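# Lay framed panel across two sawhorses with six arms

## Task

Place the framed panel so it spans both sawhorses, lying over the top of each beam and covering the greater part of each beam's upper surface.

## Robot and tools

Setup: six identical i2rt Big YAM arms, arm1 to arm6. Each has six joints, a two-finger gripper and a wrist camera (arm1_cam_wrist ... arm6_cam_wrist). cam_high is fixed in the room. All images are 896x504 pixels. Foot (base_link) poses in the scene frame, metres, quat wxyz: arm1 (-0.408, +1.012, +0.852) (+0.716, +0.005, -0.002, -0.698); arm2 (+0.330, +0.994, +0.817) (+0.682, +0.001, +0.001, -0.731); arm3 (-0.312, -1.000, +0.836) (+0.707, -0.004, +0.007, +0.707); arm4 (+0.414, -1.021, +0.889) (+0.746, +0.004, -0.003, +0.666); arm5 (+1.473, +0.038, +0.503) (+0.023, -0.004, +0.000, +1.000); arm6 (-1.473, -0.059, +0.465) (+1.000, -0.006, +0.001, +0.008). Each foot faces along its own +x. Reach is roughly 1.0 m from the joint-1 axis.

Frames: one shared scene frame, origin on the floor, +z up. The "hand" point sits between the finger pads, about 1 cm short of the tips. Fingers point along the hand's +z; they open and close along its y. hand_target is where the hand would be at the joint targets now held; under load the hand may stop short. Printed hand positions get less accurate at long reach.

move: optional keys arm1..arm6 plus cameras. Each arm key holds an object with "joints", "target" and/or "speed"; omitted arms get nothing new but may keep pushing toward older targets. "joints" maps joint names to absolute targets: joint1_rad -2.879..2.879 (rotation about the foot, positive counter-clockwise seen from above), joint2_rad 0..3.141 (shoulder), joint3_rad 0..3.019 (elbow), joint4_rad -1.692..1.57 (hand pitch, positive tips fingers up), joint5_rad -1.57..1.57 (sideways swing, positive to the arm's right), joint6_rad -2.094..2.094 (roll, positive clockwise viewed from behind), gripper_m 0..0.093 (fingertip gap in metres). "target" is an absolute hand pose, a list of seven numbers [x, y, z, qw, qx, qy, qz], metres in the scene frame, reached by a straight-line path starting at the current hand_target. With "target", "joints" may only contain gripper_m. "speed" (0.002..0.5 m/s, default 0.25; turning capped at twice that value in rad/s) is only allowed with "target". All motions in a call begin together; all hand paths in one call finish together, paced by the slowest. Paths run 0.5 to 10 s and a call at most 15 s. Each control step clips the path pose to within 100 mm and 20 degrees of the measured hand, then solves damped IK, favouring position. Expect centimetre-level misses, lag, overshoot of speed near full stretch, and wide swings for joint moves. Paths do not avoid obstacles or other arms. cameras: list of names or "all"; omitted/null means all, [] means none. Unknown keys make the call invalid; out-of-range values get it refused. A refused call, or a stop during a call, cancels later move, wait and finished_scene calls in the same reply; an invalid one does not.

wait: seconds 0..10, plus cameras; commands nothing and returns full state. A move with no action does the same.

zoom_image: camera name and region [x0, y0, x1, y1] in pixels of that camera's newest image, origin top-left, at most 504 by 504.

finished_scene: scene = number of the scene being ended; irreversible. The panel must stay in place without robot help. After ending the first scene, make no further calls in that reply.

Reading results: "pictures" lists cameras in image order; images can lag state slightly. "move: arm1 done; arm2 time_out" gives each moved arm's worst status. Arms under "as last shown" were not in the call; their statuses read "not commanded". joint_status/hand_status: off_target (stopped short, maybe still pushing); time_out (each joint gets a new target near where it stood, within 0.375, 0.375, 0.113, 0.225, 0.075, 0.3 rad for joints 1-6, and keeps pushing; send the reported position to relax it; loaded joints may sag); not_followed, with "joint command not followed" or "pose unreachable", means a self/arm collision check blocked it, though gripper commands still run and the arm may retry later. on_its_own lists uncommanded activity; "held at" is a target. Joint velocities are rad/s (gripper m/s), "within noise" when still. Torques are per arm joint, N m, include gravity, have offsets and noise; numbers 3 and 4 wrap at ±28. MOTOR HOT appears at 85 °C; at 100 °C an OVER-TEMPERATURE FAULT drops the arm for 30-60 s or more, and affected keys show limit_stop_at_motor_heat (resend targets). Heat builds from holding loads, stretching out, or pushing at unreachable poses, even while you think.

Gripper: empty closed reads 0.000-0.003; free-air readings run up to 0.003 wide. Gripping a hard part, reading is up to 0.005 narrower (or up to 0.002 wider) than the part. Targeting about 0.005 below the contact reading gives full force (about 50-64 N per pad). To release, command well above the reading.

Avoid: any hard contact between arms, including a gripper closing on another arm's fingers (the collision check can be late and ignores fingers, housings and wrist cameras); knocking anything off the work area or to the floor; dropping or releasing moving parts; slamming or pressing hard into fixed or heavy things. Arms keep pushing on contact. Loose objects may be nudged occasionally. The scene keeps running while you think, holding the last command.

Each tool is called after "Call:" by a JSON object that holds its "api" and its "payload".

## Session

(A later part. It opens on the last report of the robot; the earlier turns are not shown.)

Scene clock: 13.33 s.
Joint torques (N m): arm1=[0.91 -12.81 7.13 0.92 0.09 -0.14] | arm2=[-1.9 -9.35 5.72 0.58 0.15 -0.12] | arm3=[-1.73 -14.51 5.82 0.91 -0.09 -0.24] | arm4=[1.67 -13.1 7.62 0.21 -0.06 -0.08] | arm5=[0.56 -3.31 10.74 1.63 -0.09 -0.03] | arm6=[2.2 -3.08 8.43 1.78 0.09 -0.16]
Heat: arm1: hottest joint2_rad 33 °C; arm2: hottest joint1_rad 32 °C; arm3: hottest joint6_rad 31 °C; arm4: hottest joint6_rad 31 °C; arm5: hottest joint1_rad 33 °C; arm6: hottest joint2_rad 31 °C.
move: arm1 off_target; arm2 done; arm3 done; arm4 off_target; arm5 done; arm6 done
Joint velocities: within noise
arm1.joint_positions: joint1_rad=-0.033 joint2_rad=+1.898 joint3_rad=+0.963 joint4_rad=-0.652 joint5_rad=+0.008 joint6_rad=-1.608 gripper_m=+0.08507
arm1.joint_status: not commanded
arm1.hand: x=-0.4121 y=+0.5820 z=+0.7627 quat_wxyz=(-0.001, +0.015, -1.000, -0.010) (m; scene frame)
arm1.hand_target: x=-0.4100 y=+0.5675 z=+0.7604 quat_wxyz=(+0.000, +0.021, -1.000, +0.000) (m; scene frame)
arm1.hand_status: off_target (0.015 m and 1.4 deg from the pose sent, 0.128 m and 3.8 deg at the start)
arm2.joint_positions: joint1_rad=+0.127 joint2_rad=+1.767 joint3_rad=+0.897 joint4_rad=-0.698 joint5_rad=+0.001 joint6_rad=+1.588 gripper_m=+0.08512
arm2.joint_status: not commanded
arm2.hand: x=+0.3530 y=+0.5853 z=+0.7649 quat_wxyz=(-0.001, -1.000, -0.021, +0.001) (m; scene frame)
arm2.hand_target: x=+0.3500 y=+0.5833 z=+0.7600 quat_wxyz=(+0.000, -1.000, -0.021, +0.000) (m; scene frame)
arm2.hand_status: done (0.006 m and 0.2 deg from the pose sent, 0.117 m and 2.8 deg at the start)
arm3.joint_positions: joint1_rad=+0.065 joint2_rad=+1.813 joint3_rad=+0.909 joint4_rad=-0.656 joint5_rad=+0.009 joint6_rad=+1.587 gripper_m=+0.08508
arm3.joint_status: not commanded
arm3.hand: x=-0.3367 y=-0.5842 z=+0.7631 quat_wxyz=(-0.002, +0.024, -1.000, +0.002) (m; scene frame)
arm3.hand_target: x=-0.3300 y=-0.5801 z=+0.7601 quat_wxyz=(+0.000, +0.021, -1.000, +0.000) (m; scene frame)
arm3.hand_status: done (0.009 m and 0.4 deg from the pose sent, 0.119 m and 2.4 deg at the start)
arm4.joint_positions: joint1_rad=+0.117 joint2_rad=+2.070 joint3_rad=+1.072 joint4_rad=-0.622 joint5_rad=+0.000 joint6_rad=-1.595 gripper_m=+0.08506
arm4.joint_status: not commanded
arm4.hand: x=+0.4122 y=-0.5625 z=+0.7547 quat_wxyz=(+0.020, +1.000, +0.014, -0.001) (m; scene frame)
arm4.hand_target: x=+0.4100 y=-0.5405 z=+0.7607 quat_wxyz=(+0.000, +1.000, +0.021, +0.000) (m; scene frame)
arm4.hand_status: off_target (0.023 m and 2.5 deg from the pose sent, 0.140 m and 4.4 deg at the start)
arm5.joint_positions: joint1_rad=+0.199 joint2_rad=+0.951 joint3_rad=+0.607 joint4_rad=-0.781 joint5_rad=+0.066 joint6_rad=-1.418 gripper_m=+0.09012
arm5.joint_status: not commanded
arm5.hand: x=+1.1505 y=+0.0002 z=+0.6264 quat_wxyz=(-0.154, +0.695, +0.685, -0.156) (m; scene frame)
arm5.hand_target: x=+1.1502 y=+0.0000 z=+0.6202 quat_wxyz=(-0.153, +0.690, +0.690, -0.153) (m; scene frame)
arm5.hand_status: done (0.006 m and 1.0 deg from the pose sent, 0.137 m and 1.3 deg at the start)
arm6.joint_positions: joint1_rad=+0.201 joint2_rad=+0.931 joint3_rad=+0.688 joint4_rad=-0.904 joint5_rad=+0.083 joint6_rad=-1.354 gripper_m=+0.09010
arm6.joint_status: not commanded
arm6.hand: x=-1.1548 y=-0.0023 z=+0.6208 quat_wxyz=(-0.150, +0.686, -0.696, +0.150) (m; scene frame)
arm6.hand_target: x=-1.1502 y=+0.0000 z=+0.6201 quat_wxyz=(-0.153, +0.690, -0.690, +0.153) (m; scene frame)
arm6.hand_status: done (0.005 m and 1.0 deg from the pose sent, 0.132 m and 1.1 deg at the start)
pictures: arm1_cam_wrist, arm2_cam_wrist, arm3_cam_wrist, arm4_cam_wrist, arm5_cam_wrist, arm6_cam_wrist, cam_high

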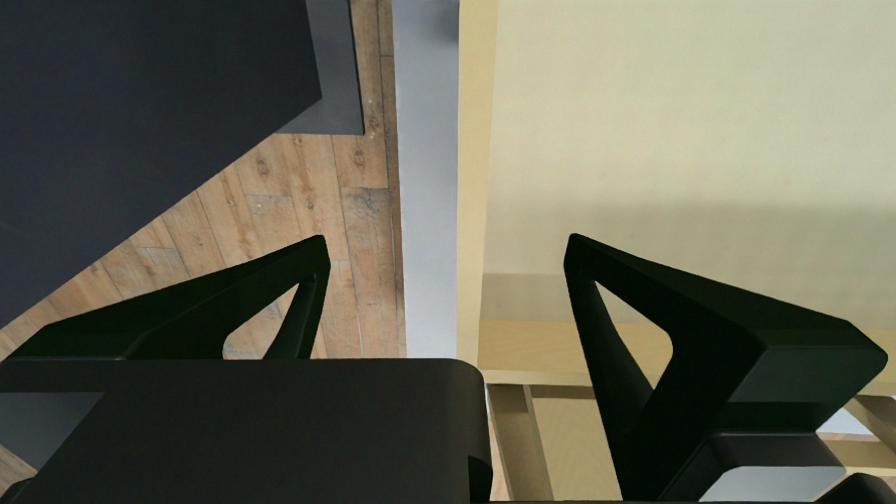

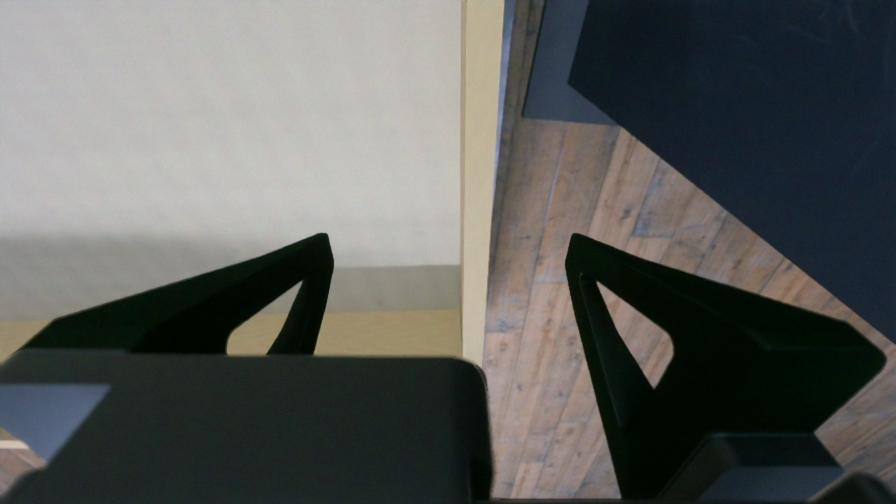

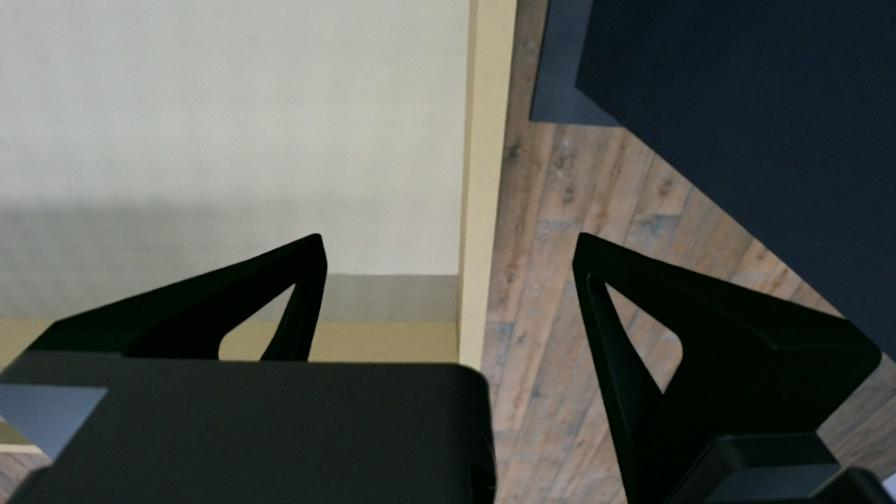

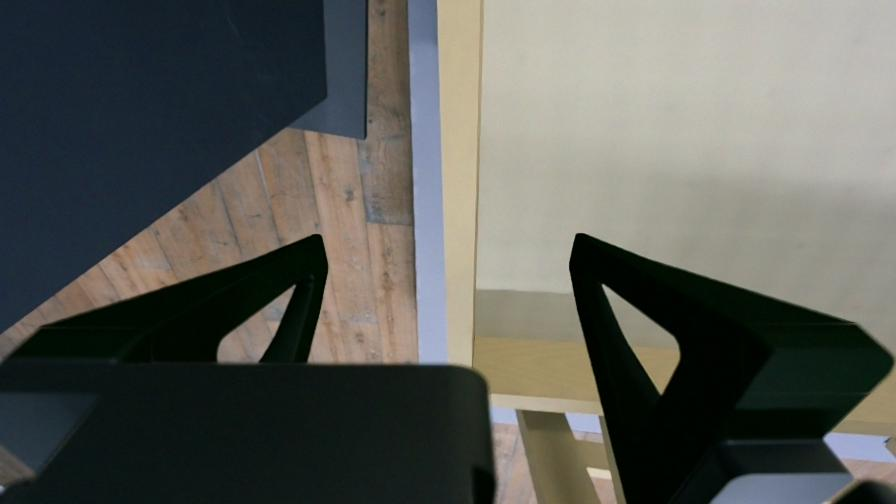

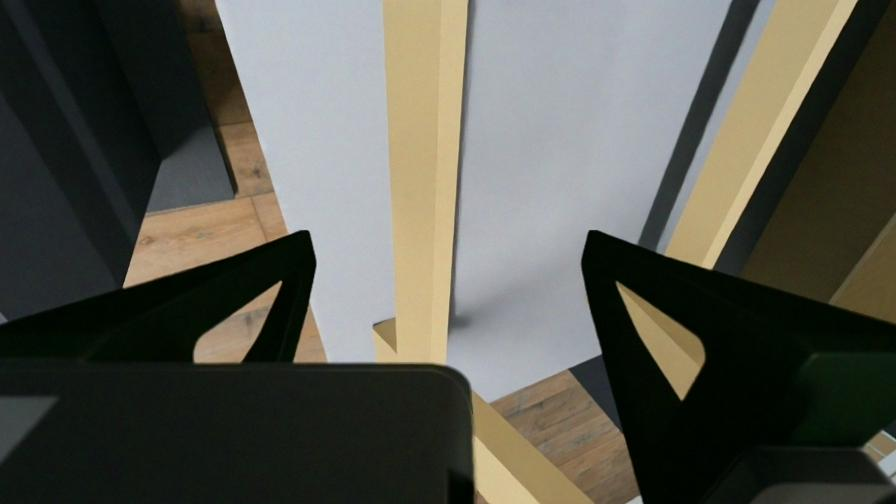

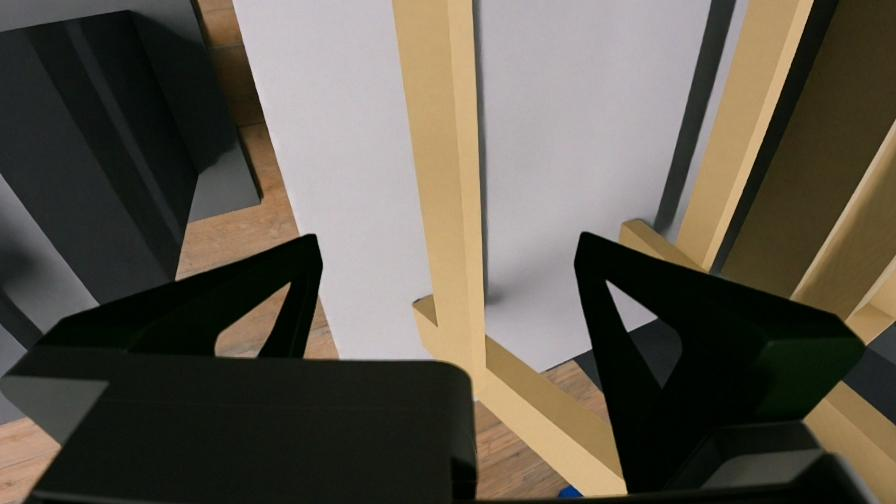

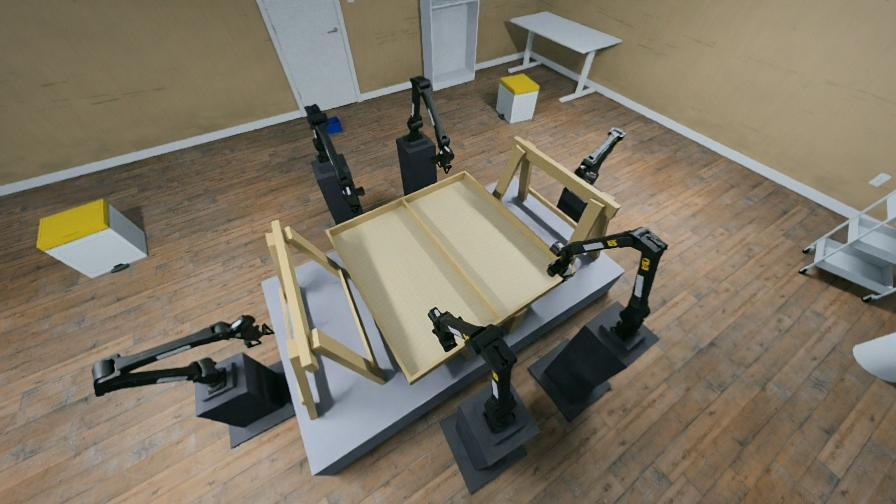

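Call:
{"api": "move", "payload": {"arm1": {"target":[-0.41,0.557,0.70,0,-0.0215,0.9997,0]}, "arm2": {"target":[0.35,0.597,0.70,0,0.9997,0.0215,0]}, "arm3": {"target":[-0.33,-0.594,0.70,0,-0.0215,0.9997,0]}, "arm4": {"target":[0.41,-0.536,0.70,0,0.9997,0.0215,0]}, "arm5": {"target":[1.132,0,0.565,0.153,-0.690,-0.690,0.153]}, "arm6": {"target":[-1.132,0,0.565,-0.153,0.690,-0.690,0.153]}}}

Call:
{"api": "zoom_image", "payload": {"camera": "arm2_cam_wrist", "region": [300, 100, 600, 400]}}

Scene clock: 15.50 s.
Joint torques (N m): arm1=[0.85 -13.86 5.9 0.92 0.09 -0.15] | arm2=[-1.67 -9.7 4.34 0.62 0.15 -0.1] | arm3=[-1.67 -14.97 4.18 0.94 -0.09 -0.24] | arm4=[1.61 -14.21 6.17 0.18 -0.06 -0.08] | arm5=[0.09 -4.6 9.76 1.7 -0.16 -0.05] | arm6=[1.32 -4.31 7.97 1.78 -0.05 -0.16]
Heat: arm1: hottest joint2_rad 33 °C; arm2: hottest joint1_rad 32 °C; arm3: hottest joint6_rad 31 °C; arm4: hottest joint6_rad 31 °C; arm5: hottest joint1_rad 33 °C; arm6: hottest joint2_rad 31 °C.
move: arm1 off_target; arm2 done; arm3 done; arm4 off_target; arm5 done; arm6 done
Joint velocities: within noise
arm1.joint_positions: joint1_rad=-0.033 joint2_rad=+2.056 joint3_rad=+1.002 joint4_rad=-0.529 joint5_rad=+0.008 joint6_rad=-1.610 gripper_m=+0.08507
arm1.joint_status: not commanded
arm1.hand: x=-0.4116 y=+0.5688 z=+0.7045 quat_wxyz=(-0.001, +0.016, -1.000, -0.008) (m; scene frame)
arm1.hand_target: x=-0.4100 y=+0.5573 z=+0.7003 quat_wxyz=(+0.000, +0.021, -1.000, +0.000) (m; scene frame)
arm1.hand_status: off_target (0.013 m and 1.2 deg from the pose sent, 0.068 m and 1.4 deg at the start)
arm2.joint_positions: joint1_rad=+0.127 joint2_rad=+1.891 joint3_rad=+0.844 joint4_rad=-0.517 joint5_rad=+0.001 joint6_rad=+1.587 gripper_m=+0.08512
arm2.joint_status: not commanded
arm2.hand: x=+0.3524 y=+0.5965 z=+0.7057 quat_wxyz=(-0.002, -1.000, -0.021, +0.001) (m; scene frame)
arm2.hand_target: x=+0.3500 y=+0.5972 z=+0.7001 quat_wxyz=(+0.000, -1.000, -0.021, +0.000) (m; scene frame)
arm2.hand_status: done (0.006 m and 0.3 deg from the pose sent, 0.066 m and 0.2 deg at the start)
arm3.joint_positions: joint1_rad=+0.065 joint2_rad=+1.943 joint3_rad=+0.867 joint4_rad=-0.479 joint5_rad=+0.009 joint6_rad=+1.587 gripper_m=+0.08508
arm3.joint_status: not commanded
arm3.hand: x=-0.3365 y=-0.5946 z=+0.7040 quat_wxyz=(-0.001, +0.024, -1.000, +0.000) (m; scene frame)
arm3.hand_target: x=-0.3301 y=-0.5942 z=+0.7000 quat_wxyz=(+0.000, +0.021, -1.000, +0.000) (m; scene frame)
arm3.hand_status: done (0.008 m and 0.3 deg from the pose sent, 0.064 m and 0.4 deg at the start)
arm4.joint_positions: joint1_rad=+0.117 joint2_rad=+2.219 joint3_rad=+1.109 joint4_rad=-0.510 joint5_rad=+0.000 joint6_rad=-1.595 gripper_m=+0.08506
arm4.joint_status: not commanded
arm4.hand: x=+0.4121 y=-0.5567 z=+0.6946 quat_wxyz=(+0.020, +1.000, +0.014, -0.001) (m; scene frame)
arm4.hand_target: x=+0.4100 y=-0.5364 z=+0.7006 quat_wxyz=(+0.000, +1.000, +0.021, +0.000) (m; scene frame)
arm4.hand_status: off_target (0.022 m and 2.4 deg from the pose sent, 0.061 m and 2.5 deg at the start)
arm5.joint_positions: joint1_rad=+0.196 joint2_rad=+1.108 joint3_rad=+0.541 joint4_rad=-0.557 joint5_rad=+0.063 joint6_rad=-1.427 gripper_m=+0.09012
arm5.joint_status: not commanded
arm5.hand: x=+1.1319 y=-0.0020 z=+0.5712 quat_wxyz=(-0.154, +0.693, +0.687, -0.157) (m; scene frame)
arm5.hand_target: x=+1.1322 y=-0.0001 z=+0.5651 quat_wxyz=(-0.153, +0.690, +0.690, -0.153) (m; scene frame)
arm5.hand_status: done (0.007 m and 0.6 deg from the pose sent, 0.064 m and 0.9 deg at the start)
arm6.joint_positions: joint1_rad=+0.201 joint2_rad=+1.057 joint3_rad=+0.609 joint4_rad=-0.698 joint5_rad=+0.081 joint6_rad=-1.365 gripper_m=+0.09010
arm6.joint_status: not commanded
arm6.hand: x=-1.1371 y=+0.0014 z=+0.5662 quat_wxyz=(-0.151, +0.690, -0.692, +0.151) (m; scene frame)
arm6.hand_target: x=-1.1322 y=+0.0000 z=+0.5650 quat_wxyz=(-0.153, +0.690, -0.690, +0.153) (m; scene frame)
arm6.hand_status: done (0.005 m and 0.4 deg from the pose sent, 0.060 m and 1.0 deg at the start)
pictures: arm1_cam_wrist, arm2_cam_wrist, arm3_cam_wrist, arm4_cam_wrist, arm5_cam_wrist, arm6_cam_wrist, cam_high

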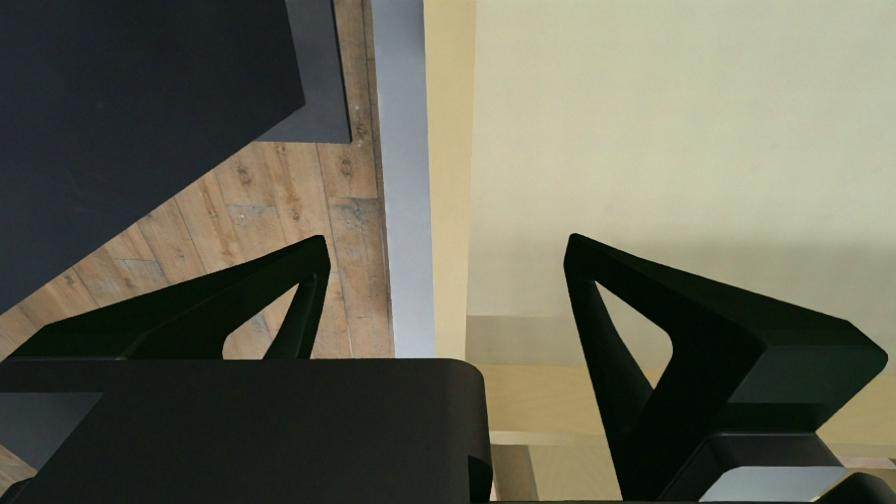

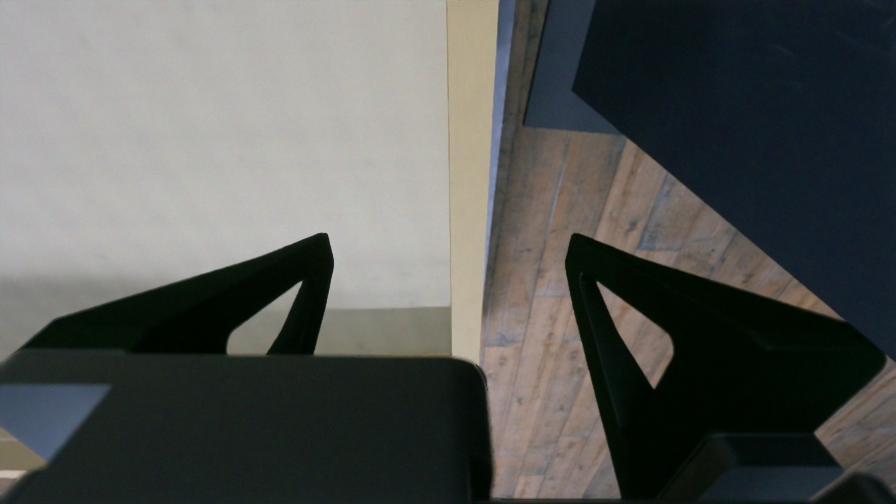

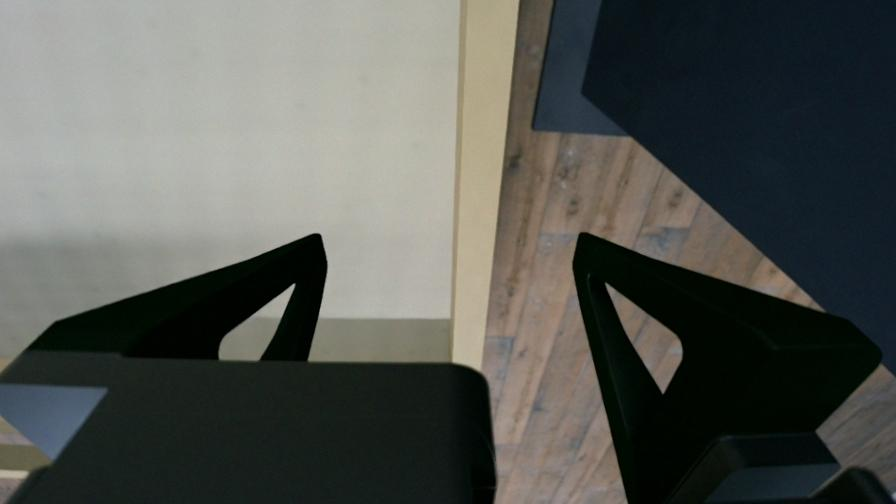

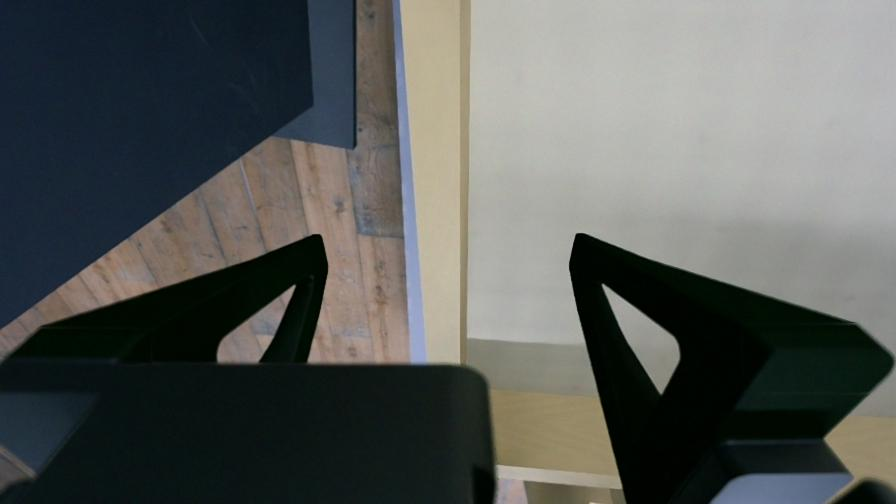

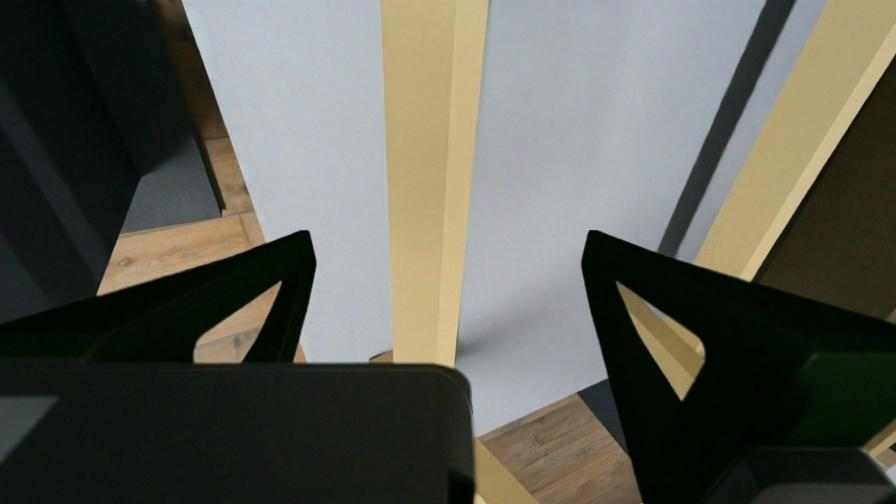

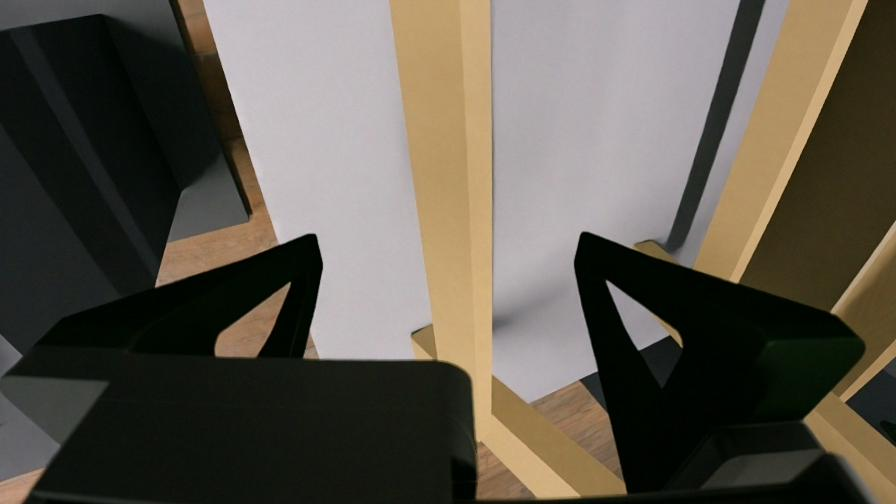

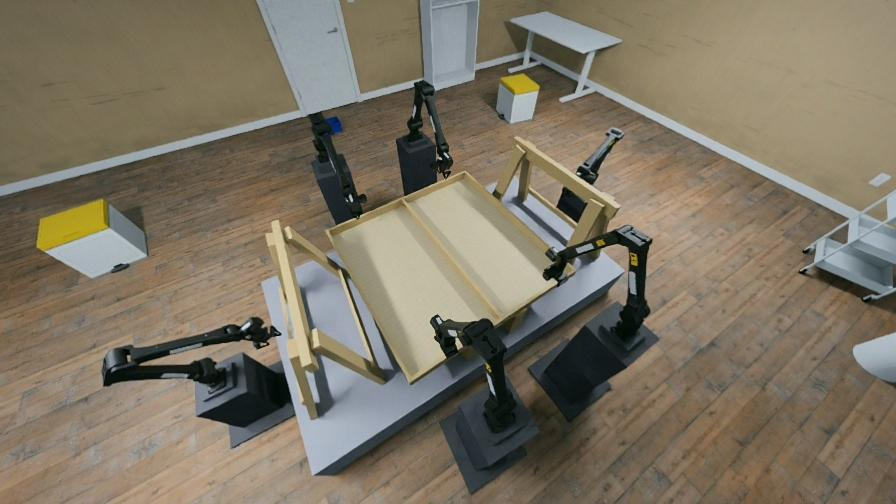

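Scaled by 1.680.

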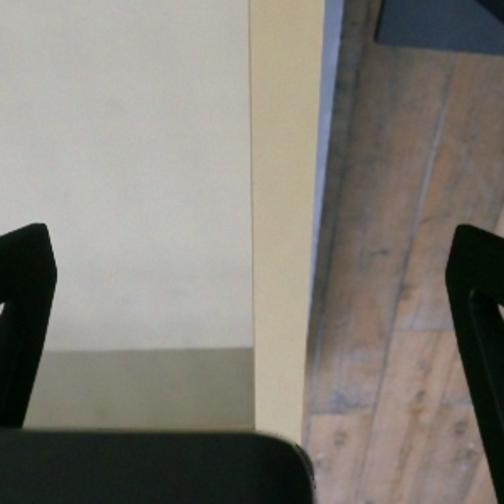

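Call:
{"api": "move", "payload": {"arm1": {"target":[-0.41,0.562,0.65,0,-0.0215,0.9997,0]}, "arm2": {"target":[0.35,0.607,0.65,0,0.9997,0.0215,0]}, "arm3": {"target":[-0.33,-0.606,0.65,0,-0.0215,0.9997,0]}, "arm4": {"target":[0.41,-0.541,0.655,0,0.9997,0.0215,0]}, "arm5": {"target":[1.115,0,0.51,0.153,-0.690,-0.690,0.153]}, "arm6": {"target":[-1.115,0,0.51,-0.153,0.690,-0.690,0.153]}}}

Scene clock: 17.53 s.
Joint torques (N m): arm1=[0.67 -14.21 4.78 0.92 0.09 -0.15] | arm2=[-1.61 -9.88 3.29 0.66 0.15 -0.08] | arm3=[-1.61 -15.21 3.08 0.95 -0.09 -0.24] | arm4=[1.55 -14.45 5.2 0.24 -0.07 -0.08] | arm5=[-0.03 -6.18 8.32 1.72 -0.17 -0.04] | arm6=[1.32 -5.71 7.15 1.77 -0.06 -0.16]
Heat: arm1: hottest joint2_rad 33 °C; arm2: hottest joint1_rad 32 °C; arm3: hottest joint6_rad 31 °C; arm4: hottest joint6_rad 31 °C; arm5: hottest joint1_rad 33 °C; arm6: hottest joint2_rad 31 °C.
move: arm1 off_target; arm2 done; arm3 done; arm4 off_target; arm5 done; arm6 done
Joint velocities: within noise
arm1.joint_positions: joint1_rad=-0.033 joint2_rad=+2.174 joint3_rad=+1.012 joint4_rad=-0.417 joint5_rad=+0.008 joint6_rad=-1.611 gripper_m=+0.08507
arm1.joint_status: not commanded
arm1.hand: x=-0.4111 y=+0.5706 z=+0.6561 quat_wxyz=(-0.001, +0.016, -1.000, -0.006) (m; scene frame)
arm1.hand_target: x=-0.4100 y=+0.5621 z=+0.6502 quat_wxyz=(+0.000, +0.021, -1.000, +0.000) (m; scene frame)
arm1.hand_status: off_target (0.011 m and 0.9 deg from the pose sent, 0.055 m and 1.2 deg at the start)
arm2.joint_positions: joint1_rad=+0.127 joint2_rad=+2.016 joint3_rad=+0.824 joint4_rad=-0.371 joint5_rad=+0.001 joint6_rad=+1.587 gripper_m=+0.08512
arm2.joint_status: not commanded
arm2.hand: x=+0.3519 y=+0.6053 z=+0.6560 quat_wxyz=(-0.003, -1.000, -0.021, +0.001) (m; scene frame)
arm2.hand_target: x=+0.3500 y=+0.6072 z=+0.6501 quat_wxyz=(+0.000, -1.000, -0.021, +0.000) (m; scene frame)
arm2.hand_status: done (0.007 m and 0.4 deg from the pose sent, 0.057 m and 0.3 deg at the start)
arm3.joint_positions: joint1_rad=+0.065 joint2_rad=+2.067 joint3_rad=+0.848 joint4_rad=-0.335 joint5_rad=+0.009 joint6_rad=+1.587 gripper_m=+0.08508
arm3.joint_status: not commanded
arm3.hand: x=-0.3361 y=-0.6055 z=+0.6545 quat_wxyz=(-0.001, +0.024, -1.000, -0.001) (m; scene frame)
arm3.hand_target: x=-0.3301 y=-0.6062 z=+0.6501 quat_wxyz=(+0.000, +0.021, -1.000, +0.000) (m; scene frame)
arm3.hand_status: done (0.008 m and 0.3 deg from the pose sent, 0.056 m and 0.3 deg at the start)
arm4.joint_positions: joint1_rad=+0.117 joint2_rad=+2.321 joint3_rad=+1.126 joint4_rad=-0.421 joint5_rad=+0.000 joint6_rad=-1.595 gripper_m=+0.08506
arm4.joint_status: not commanded
arm4.hand: x=+0.4121 y=-0.5600 z=+0.6511 quat_wxyz=(+0.018, +1.000, +0.014, -0.001) (m; scene frame)
arm4.hand_target: x=+0.4100 y=-0.5415 z=+0.6555 quat_wxyz=(+0.000, +1.000, +0.021, +0.000) (m; scene frame)
arm4.hand_status: off_target (0.020 m and 2.2 deg from the pose sent, 0.043 m and 2.4 deg at the start)
arm5.joint_positions: joint1_rad=+0.188 joint2_rad=+1.304 joint3_rad=+0.503 joint4_rad=-0.322 joint5_rad=+0.059 joint6_rad=-1.435 gripper_m=+0.09012
arm5.joint_status: not commanded
arm5.hand: x=+1.1144 y=-0.0024 z=+0.5161 quat_wxyz=(-0.154, +0.693, +0.687, -0.157) (m; scene frame)
arm5.hand_target: x=+1.1151 y=+0.0000 z=+0.5103 quat_wxyz=(-0.153, +0.690, +0.690, -0.153) (m; scene frame)
arm5.hand_status: done (0.007 m and 0.6 deg from the pose sent, 0.064 m and 0.7 deg at the start)
arm6.joint_positions: joint1_rad=+0.191 joint2_rad=+1.221 joint3_rad=+0.555 joint4_rad=-0.479 joint5_rad=+0.077 joint6_rad=-1.374 gripper_m=+0.09010
arm6.joint_status: not commanded
arm6.hand: x=-1.1199 y=+0.0016 z=+0.5115 quat_wxyz=(-0.151, +0.690, -0.692, +0.151) (m; scene frame)
arm6.hand_target: x=-1.1152 y=+0.0000 z=+0.5101 quat_wxyz=(-0.153, +0.690, -0.690, +0.153) (m; scene frame)
arm6.hand_status: done (0.005 m and 0.4 deg from the pose sent, 0.060 m and 0.4 deg at the start)
pictures: arm1_cam_wrist, arm2_cam_wrist, arm3_cam_wrist, arm4_cam_wrist, arm5_cam_wrist, arm6_cam_wrist, cam_high

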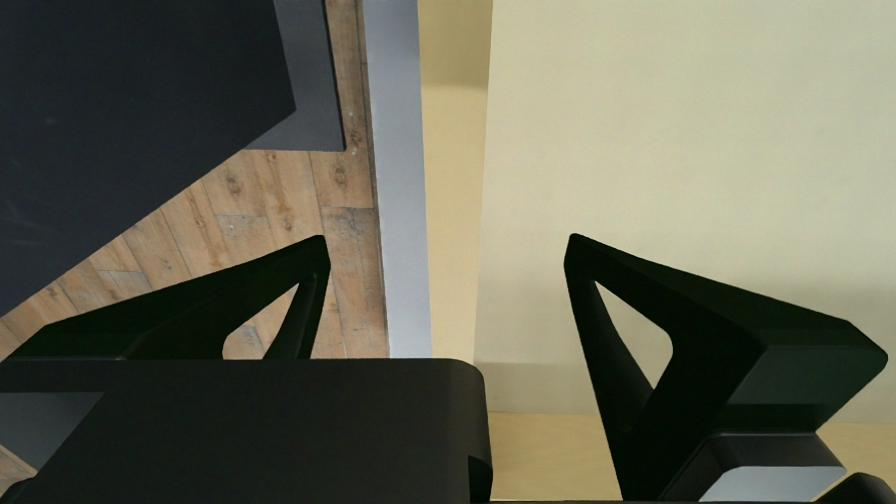

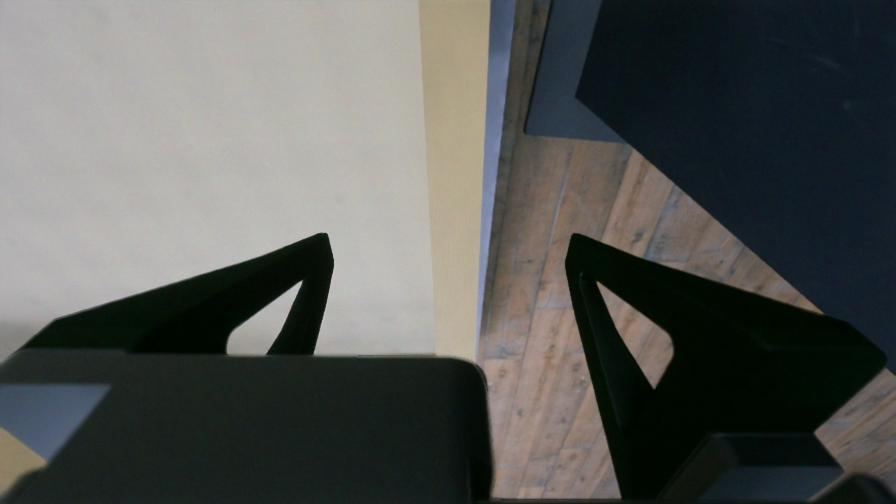

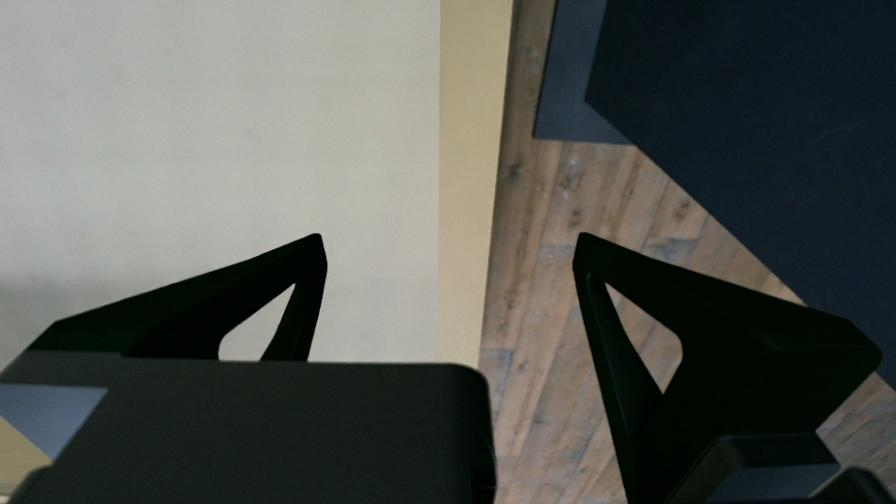

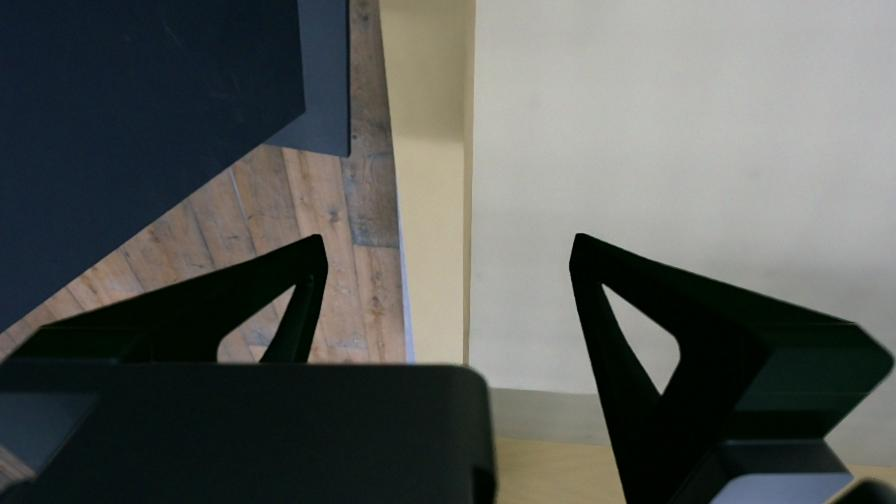

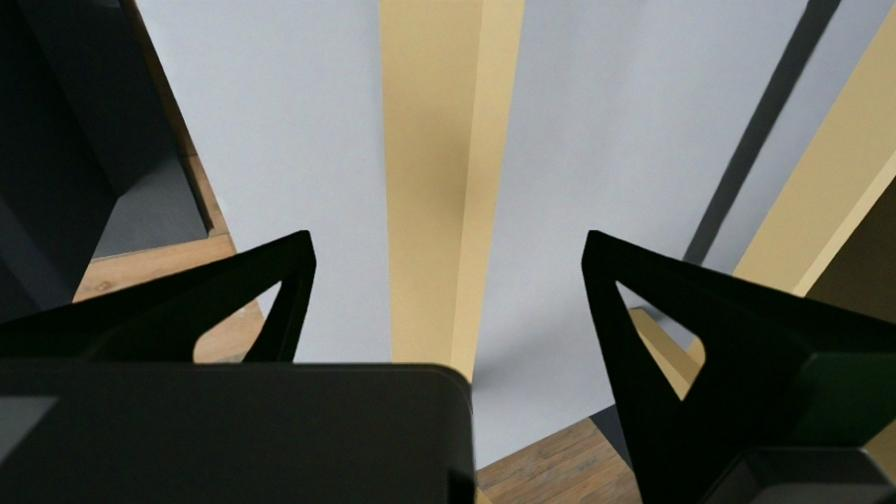

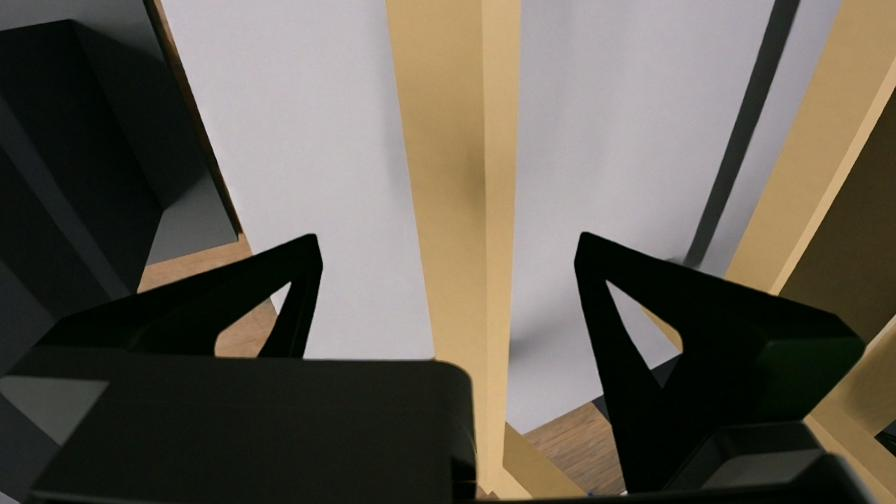

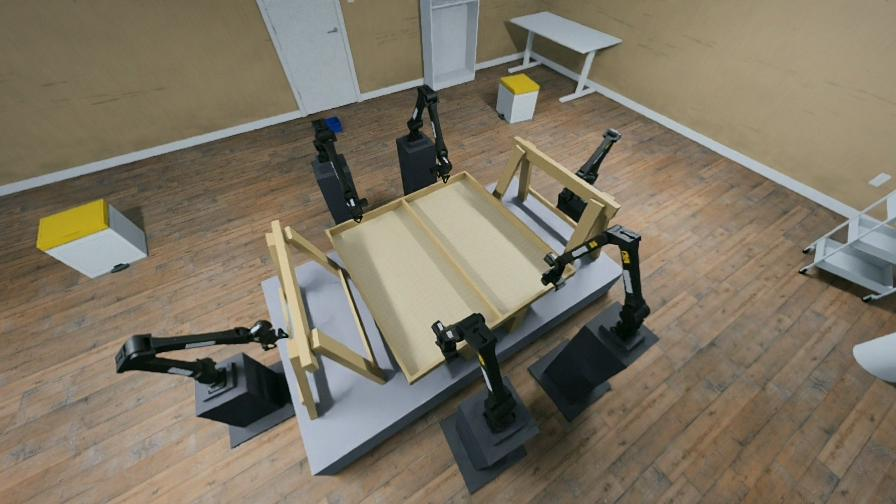

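Call:
{"api": "move", "payload": {"arm1": {"target":[-0.41,0.562,0.622,0,-0.0215,0.9997,0]}, "arm2": {"target":[0.35,0.610,0.622,0,0.9997,0.0215,0]}, "arm3": {"target":[-0.33,-0.610,0.622,0,-0.0215,0.9997,0]}, "arm4": {"target":[0.41,-0.546,0.627,0,0.9997,0.0215,0]}, "arm5": {"target":[1.102,0,0.485,0.153,-0.690,-0.690,0.153]}, "arm6": {"target":[-1.102,0,0.485,-0.153,0.690,-0.690,0.153]}}}

Scene clock: 19.70 s.
Joint torques (N m): arm1=[0.67 -14.27 4.3 0.95 0.09 -0.15] | arm2=[-1.55 -9.99 3.14 0.66 0.15 -0.07] | arm3=[-1.61 -15.27 3.02 0.95 -0.09 -0.23] | arm4=[1.55 -14.21 4.62 0.24 -0.07 -0.08] | arm5=[-0.03 -7.12 8.14 1.68 -0.17 -0.04] | arm6=[1.26 -6.77 6.56 1.77 -0.06 -0.16]
Heat: arm1: hottest joint2_rad 33 °C; arm2: hottest joint1_rad 32 °C; arm3: hottest joint6_rad 31 °C; arm4: hottest joint6_rad 31 °C; arm5: hottest joint1_rad 33 °C; arm6: hottest joint2_rad 31 °C.
move: arm1 done; arm2 done; arm3 done; arm4 off_target; arm5 done; arm6 done
Joint velocities: within noise
arm1.joint_positions: joint1_rad=-0.033 joint2_rad=+2.243 joint3_rad=+1.033 joint4_rad=-0.365 joint5_rad=+0.008 joint6_rad=-1.612 gripper_m=+0.08507
arm1.joint_status: not commanded
arm1.hand: x=-0.4109 y=+0.5686 z=+0.6298 quat_wxyz=(-0.001, +0.016, -1.000, -0.004) (m; scene frame)
arm1.hand_target: x=-0.4100 y=+0.5623 z=+0.6222 quat_wxyz=(+0.000, +0.022, -1.000, +0.000) (m; scene frame)
arm1.hand_status: done (0.010 m and 0.8 deg from the pose sent, 0.035 m and 0.9 deg at the start)
arm2.joint_positions: joint1_rad=+0.127 joint2_rad=+2.094 joint3_rad=+0.824 joint4_rad=-0.297 joint5_rad=+0.001 joint6_rad=+1.587 gripper_m=+0.08512
arm2.joint_status: not commanded
arm2.hand: x=+0.3516 y=+0.6106 z=+0.6280 quat_wxyz=(-0.001, -1.000, -0.021, +0.001) (m; scene frame)
arm2.hand_target: x=+0.3500 y=+0.6102 z=+0.6221 quat_wxyz=(+0.000, -1.000, -0.022, +0.000) (m; scene frame)
arm2.hand_status: done (0.006 m and 0.2 deg from the pose sent, 0.034 m and 0.4 deg at the start)
arm3.joint_positions: joint1_rad=+0.065 joint2_rad=+2.142 joint3_rad=+0.848 joint4_rad=-0.264 joint5_rad=+0.009 joint6_rad=+1.587 gripper_m=+0.08508
arm3.joint_status: not commanded
arm3.hand: x=-0.3359 y=-0.6123 z=+0.6267 quat_wxyz=(-0.001, +0.024, -1.000, +0.001) (m; scene frame)
arm3.hand_target: x=-0.3301 y=-0.6102 z=+0.6221 quat_wxyz=(+0.000, +0.021, -1.000, +0.000) (m; scene frame)
arm3.hand_status: done (0.008 m and 0.4 deg from the pose sent, 0.033 m and 0.4 deg at the start)
arm4.joint_positions: joint1_rad=+0.117 joint2_rad=+2.383 joint3_rad=+1.138 joint4_rad=-0.367 joint5_rad=+0.000 joint6_rad=-1.595 gripper_m=+0.08506
arm4.joint_status: not commanded
arm4.hand: x=+0.4121 y=-0.5629 z=+0.6250 quat_wxyz=(+0.016, +1.000, +0.014, -0.001) (m; scene frame)
arm4.hand_target: x=+0.4100 y=-0.5462 z=+0.6275 quat_wxyz=(+0.000, +1.000, +0.021, +0.000) (m; scene frame)
arm4.hand_status: off_target (0.017 m and 2.0 deg from the pose sent, 0.028 m and 2.2 deg at the start)
arm5.joint_positions: joint1_rad=+0.182 joint2_rad=+1.418 joint3_rad=+0.503 joint4_rad=-0.217 joint5_rad=+0.057 joint6_rad=-1.441 gripper_m=+0.09012
arm5.joint_status: not commanded
arm5.hand: x=+1.1056 y=-0.0020 z=+0.4879 quat_wxyz=(-0.151, +0.693, +0.688, -0.153) (m; scene frame)
arm5.hand_target: x=+1.1020 y=+0.0000 z=+0.4851 quat_wxyz=(-0.153, +0.690, +0.690, -0.153) (m; scene frame)
arm5.hand_status: done (0.005 m and 0.5 deg from the pose sent, 0.033 m and 0.6 deg at the start)
arm6.joint_positions: joint1_rad=+0.183 joint2_rad=+1.322 joint3_rad=+0.555 joint4_rad=-0.376 joint5_rad=+0.074 joint6_rad=-1.381 gripper_m=+0.09010
arm6.joint_status: not commanded
arm6.hand: x=-1.1062 y=+0.0018 z=+0.4870 quat_wxyz=(-0.151, +0.690, -0.692, +0.151) (m; scene frame)
arm6.hand_target: x=-1.1021 y=+0.0000 z=+0.4850 quat_wxyz=(-0.153, +0.690, -0.690, +0.153) (m; scene frame)
arm6.hand_status: done (0.005 m and 0.4 deg from the pose sent, 0.032 m and 0.4 deg at the start)
pictures: arm1_cam_wrist, arm2_cam_wrist, arm3_cam_wrist, arm4_cam_wrist, arm5_cam_wrist, arm6_cam_wrist, cam_high

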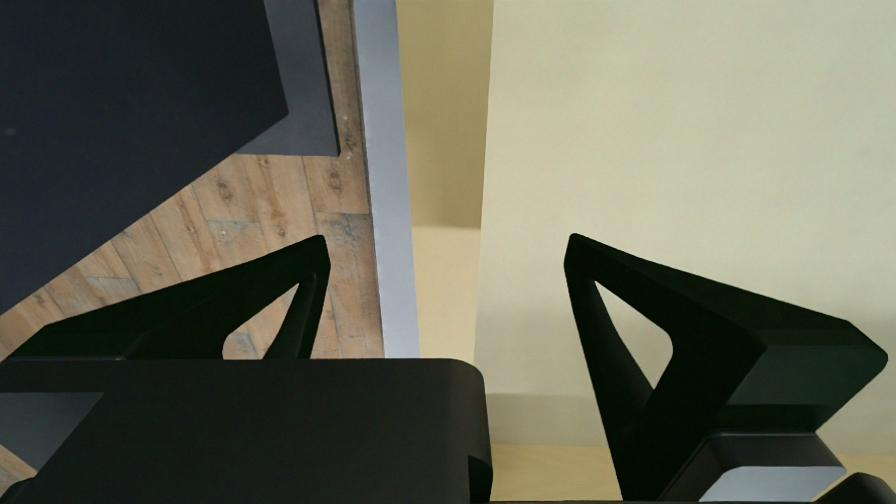

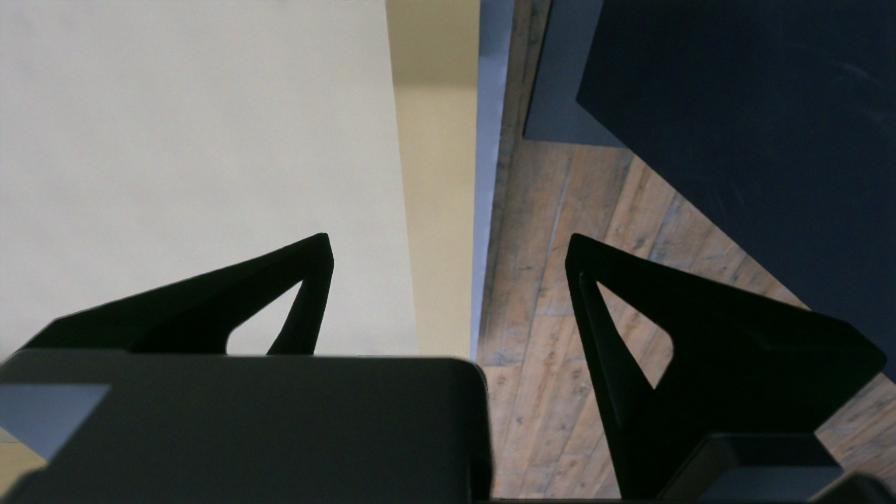

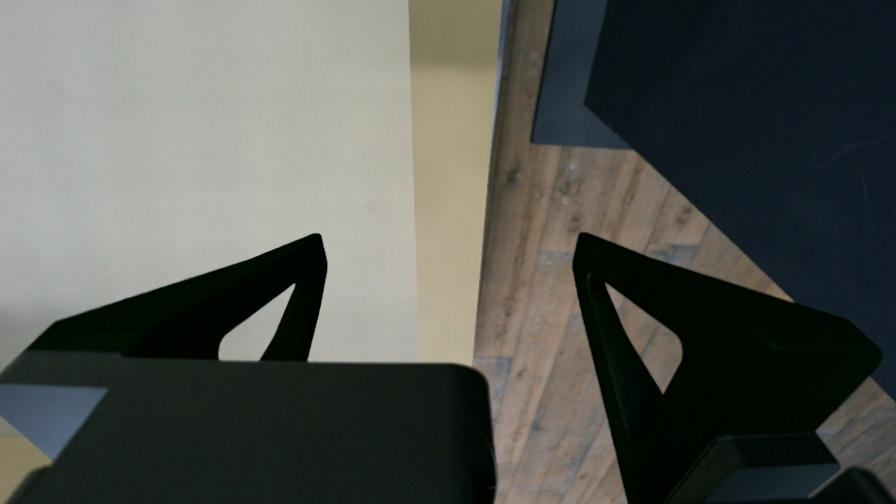

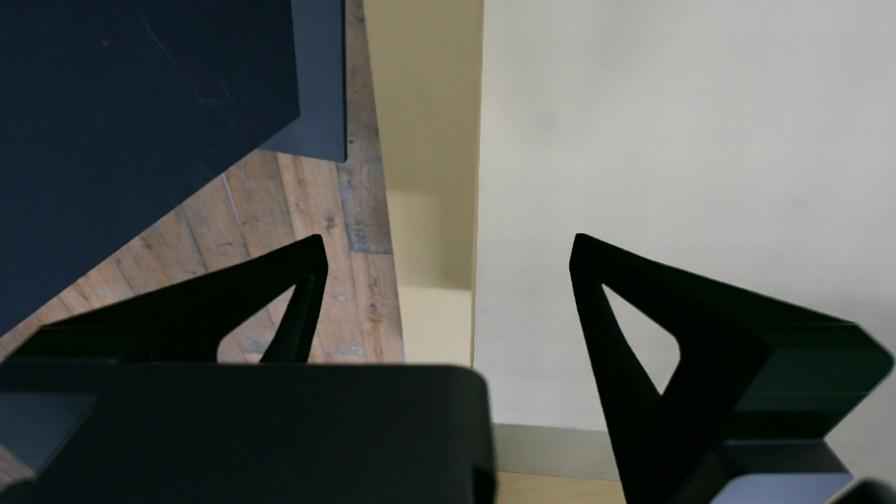

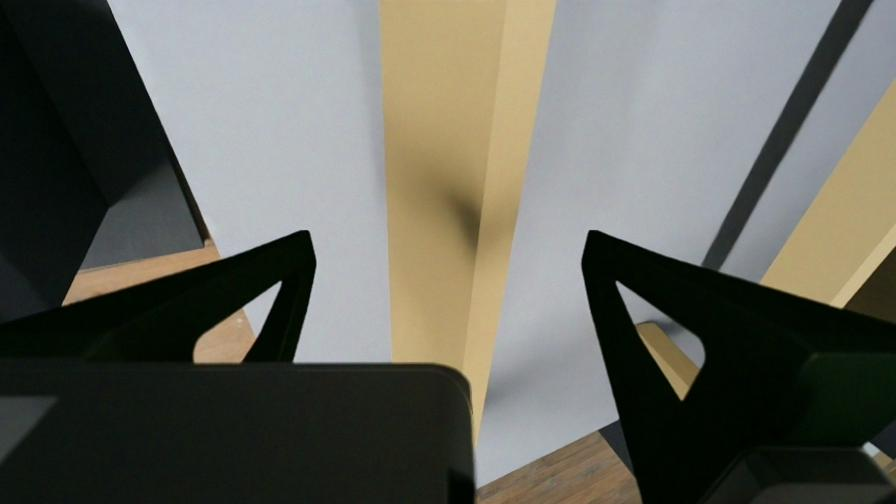

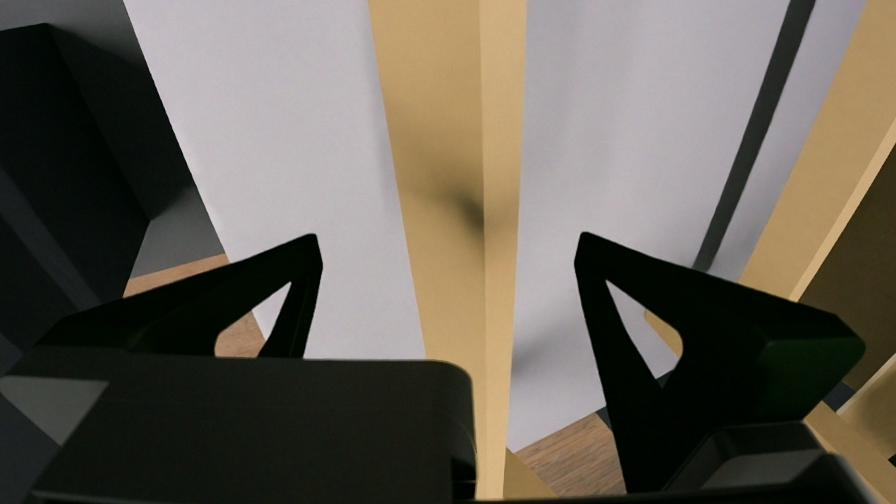

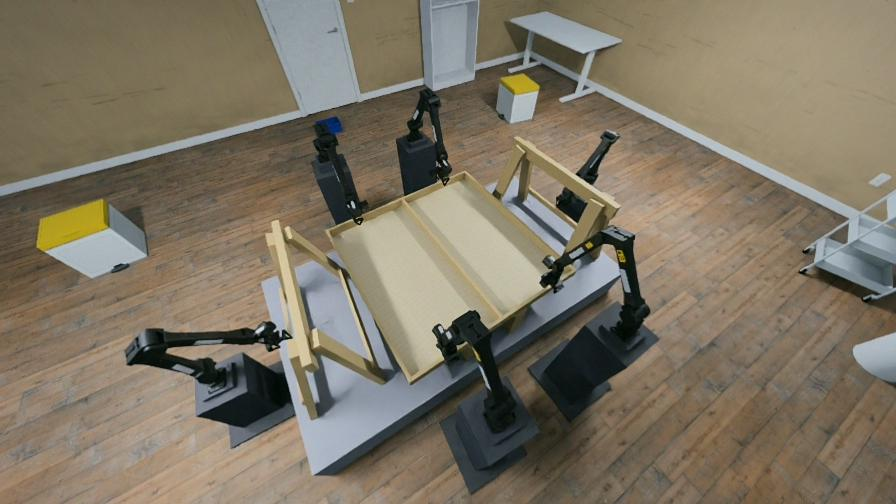

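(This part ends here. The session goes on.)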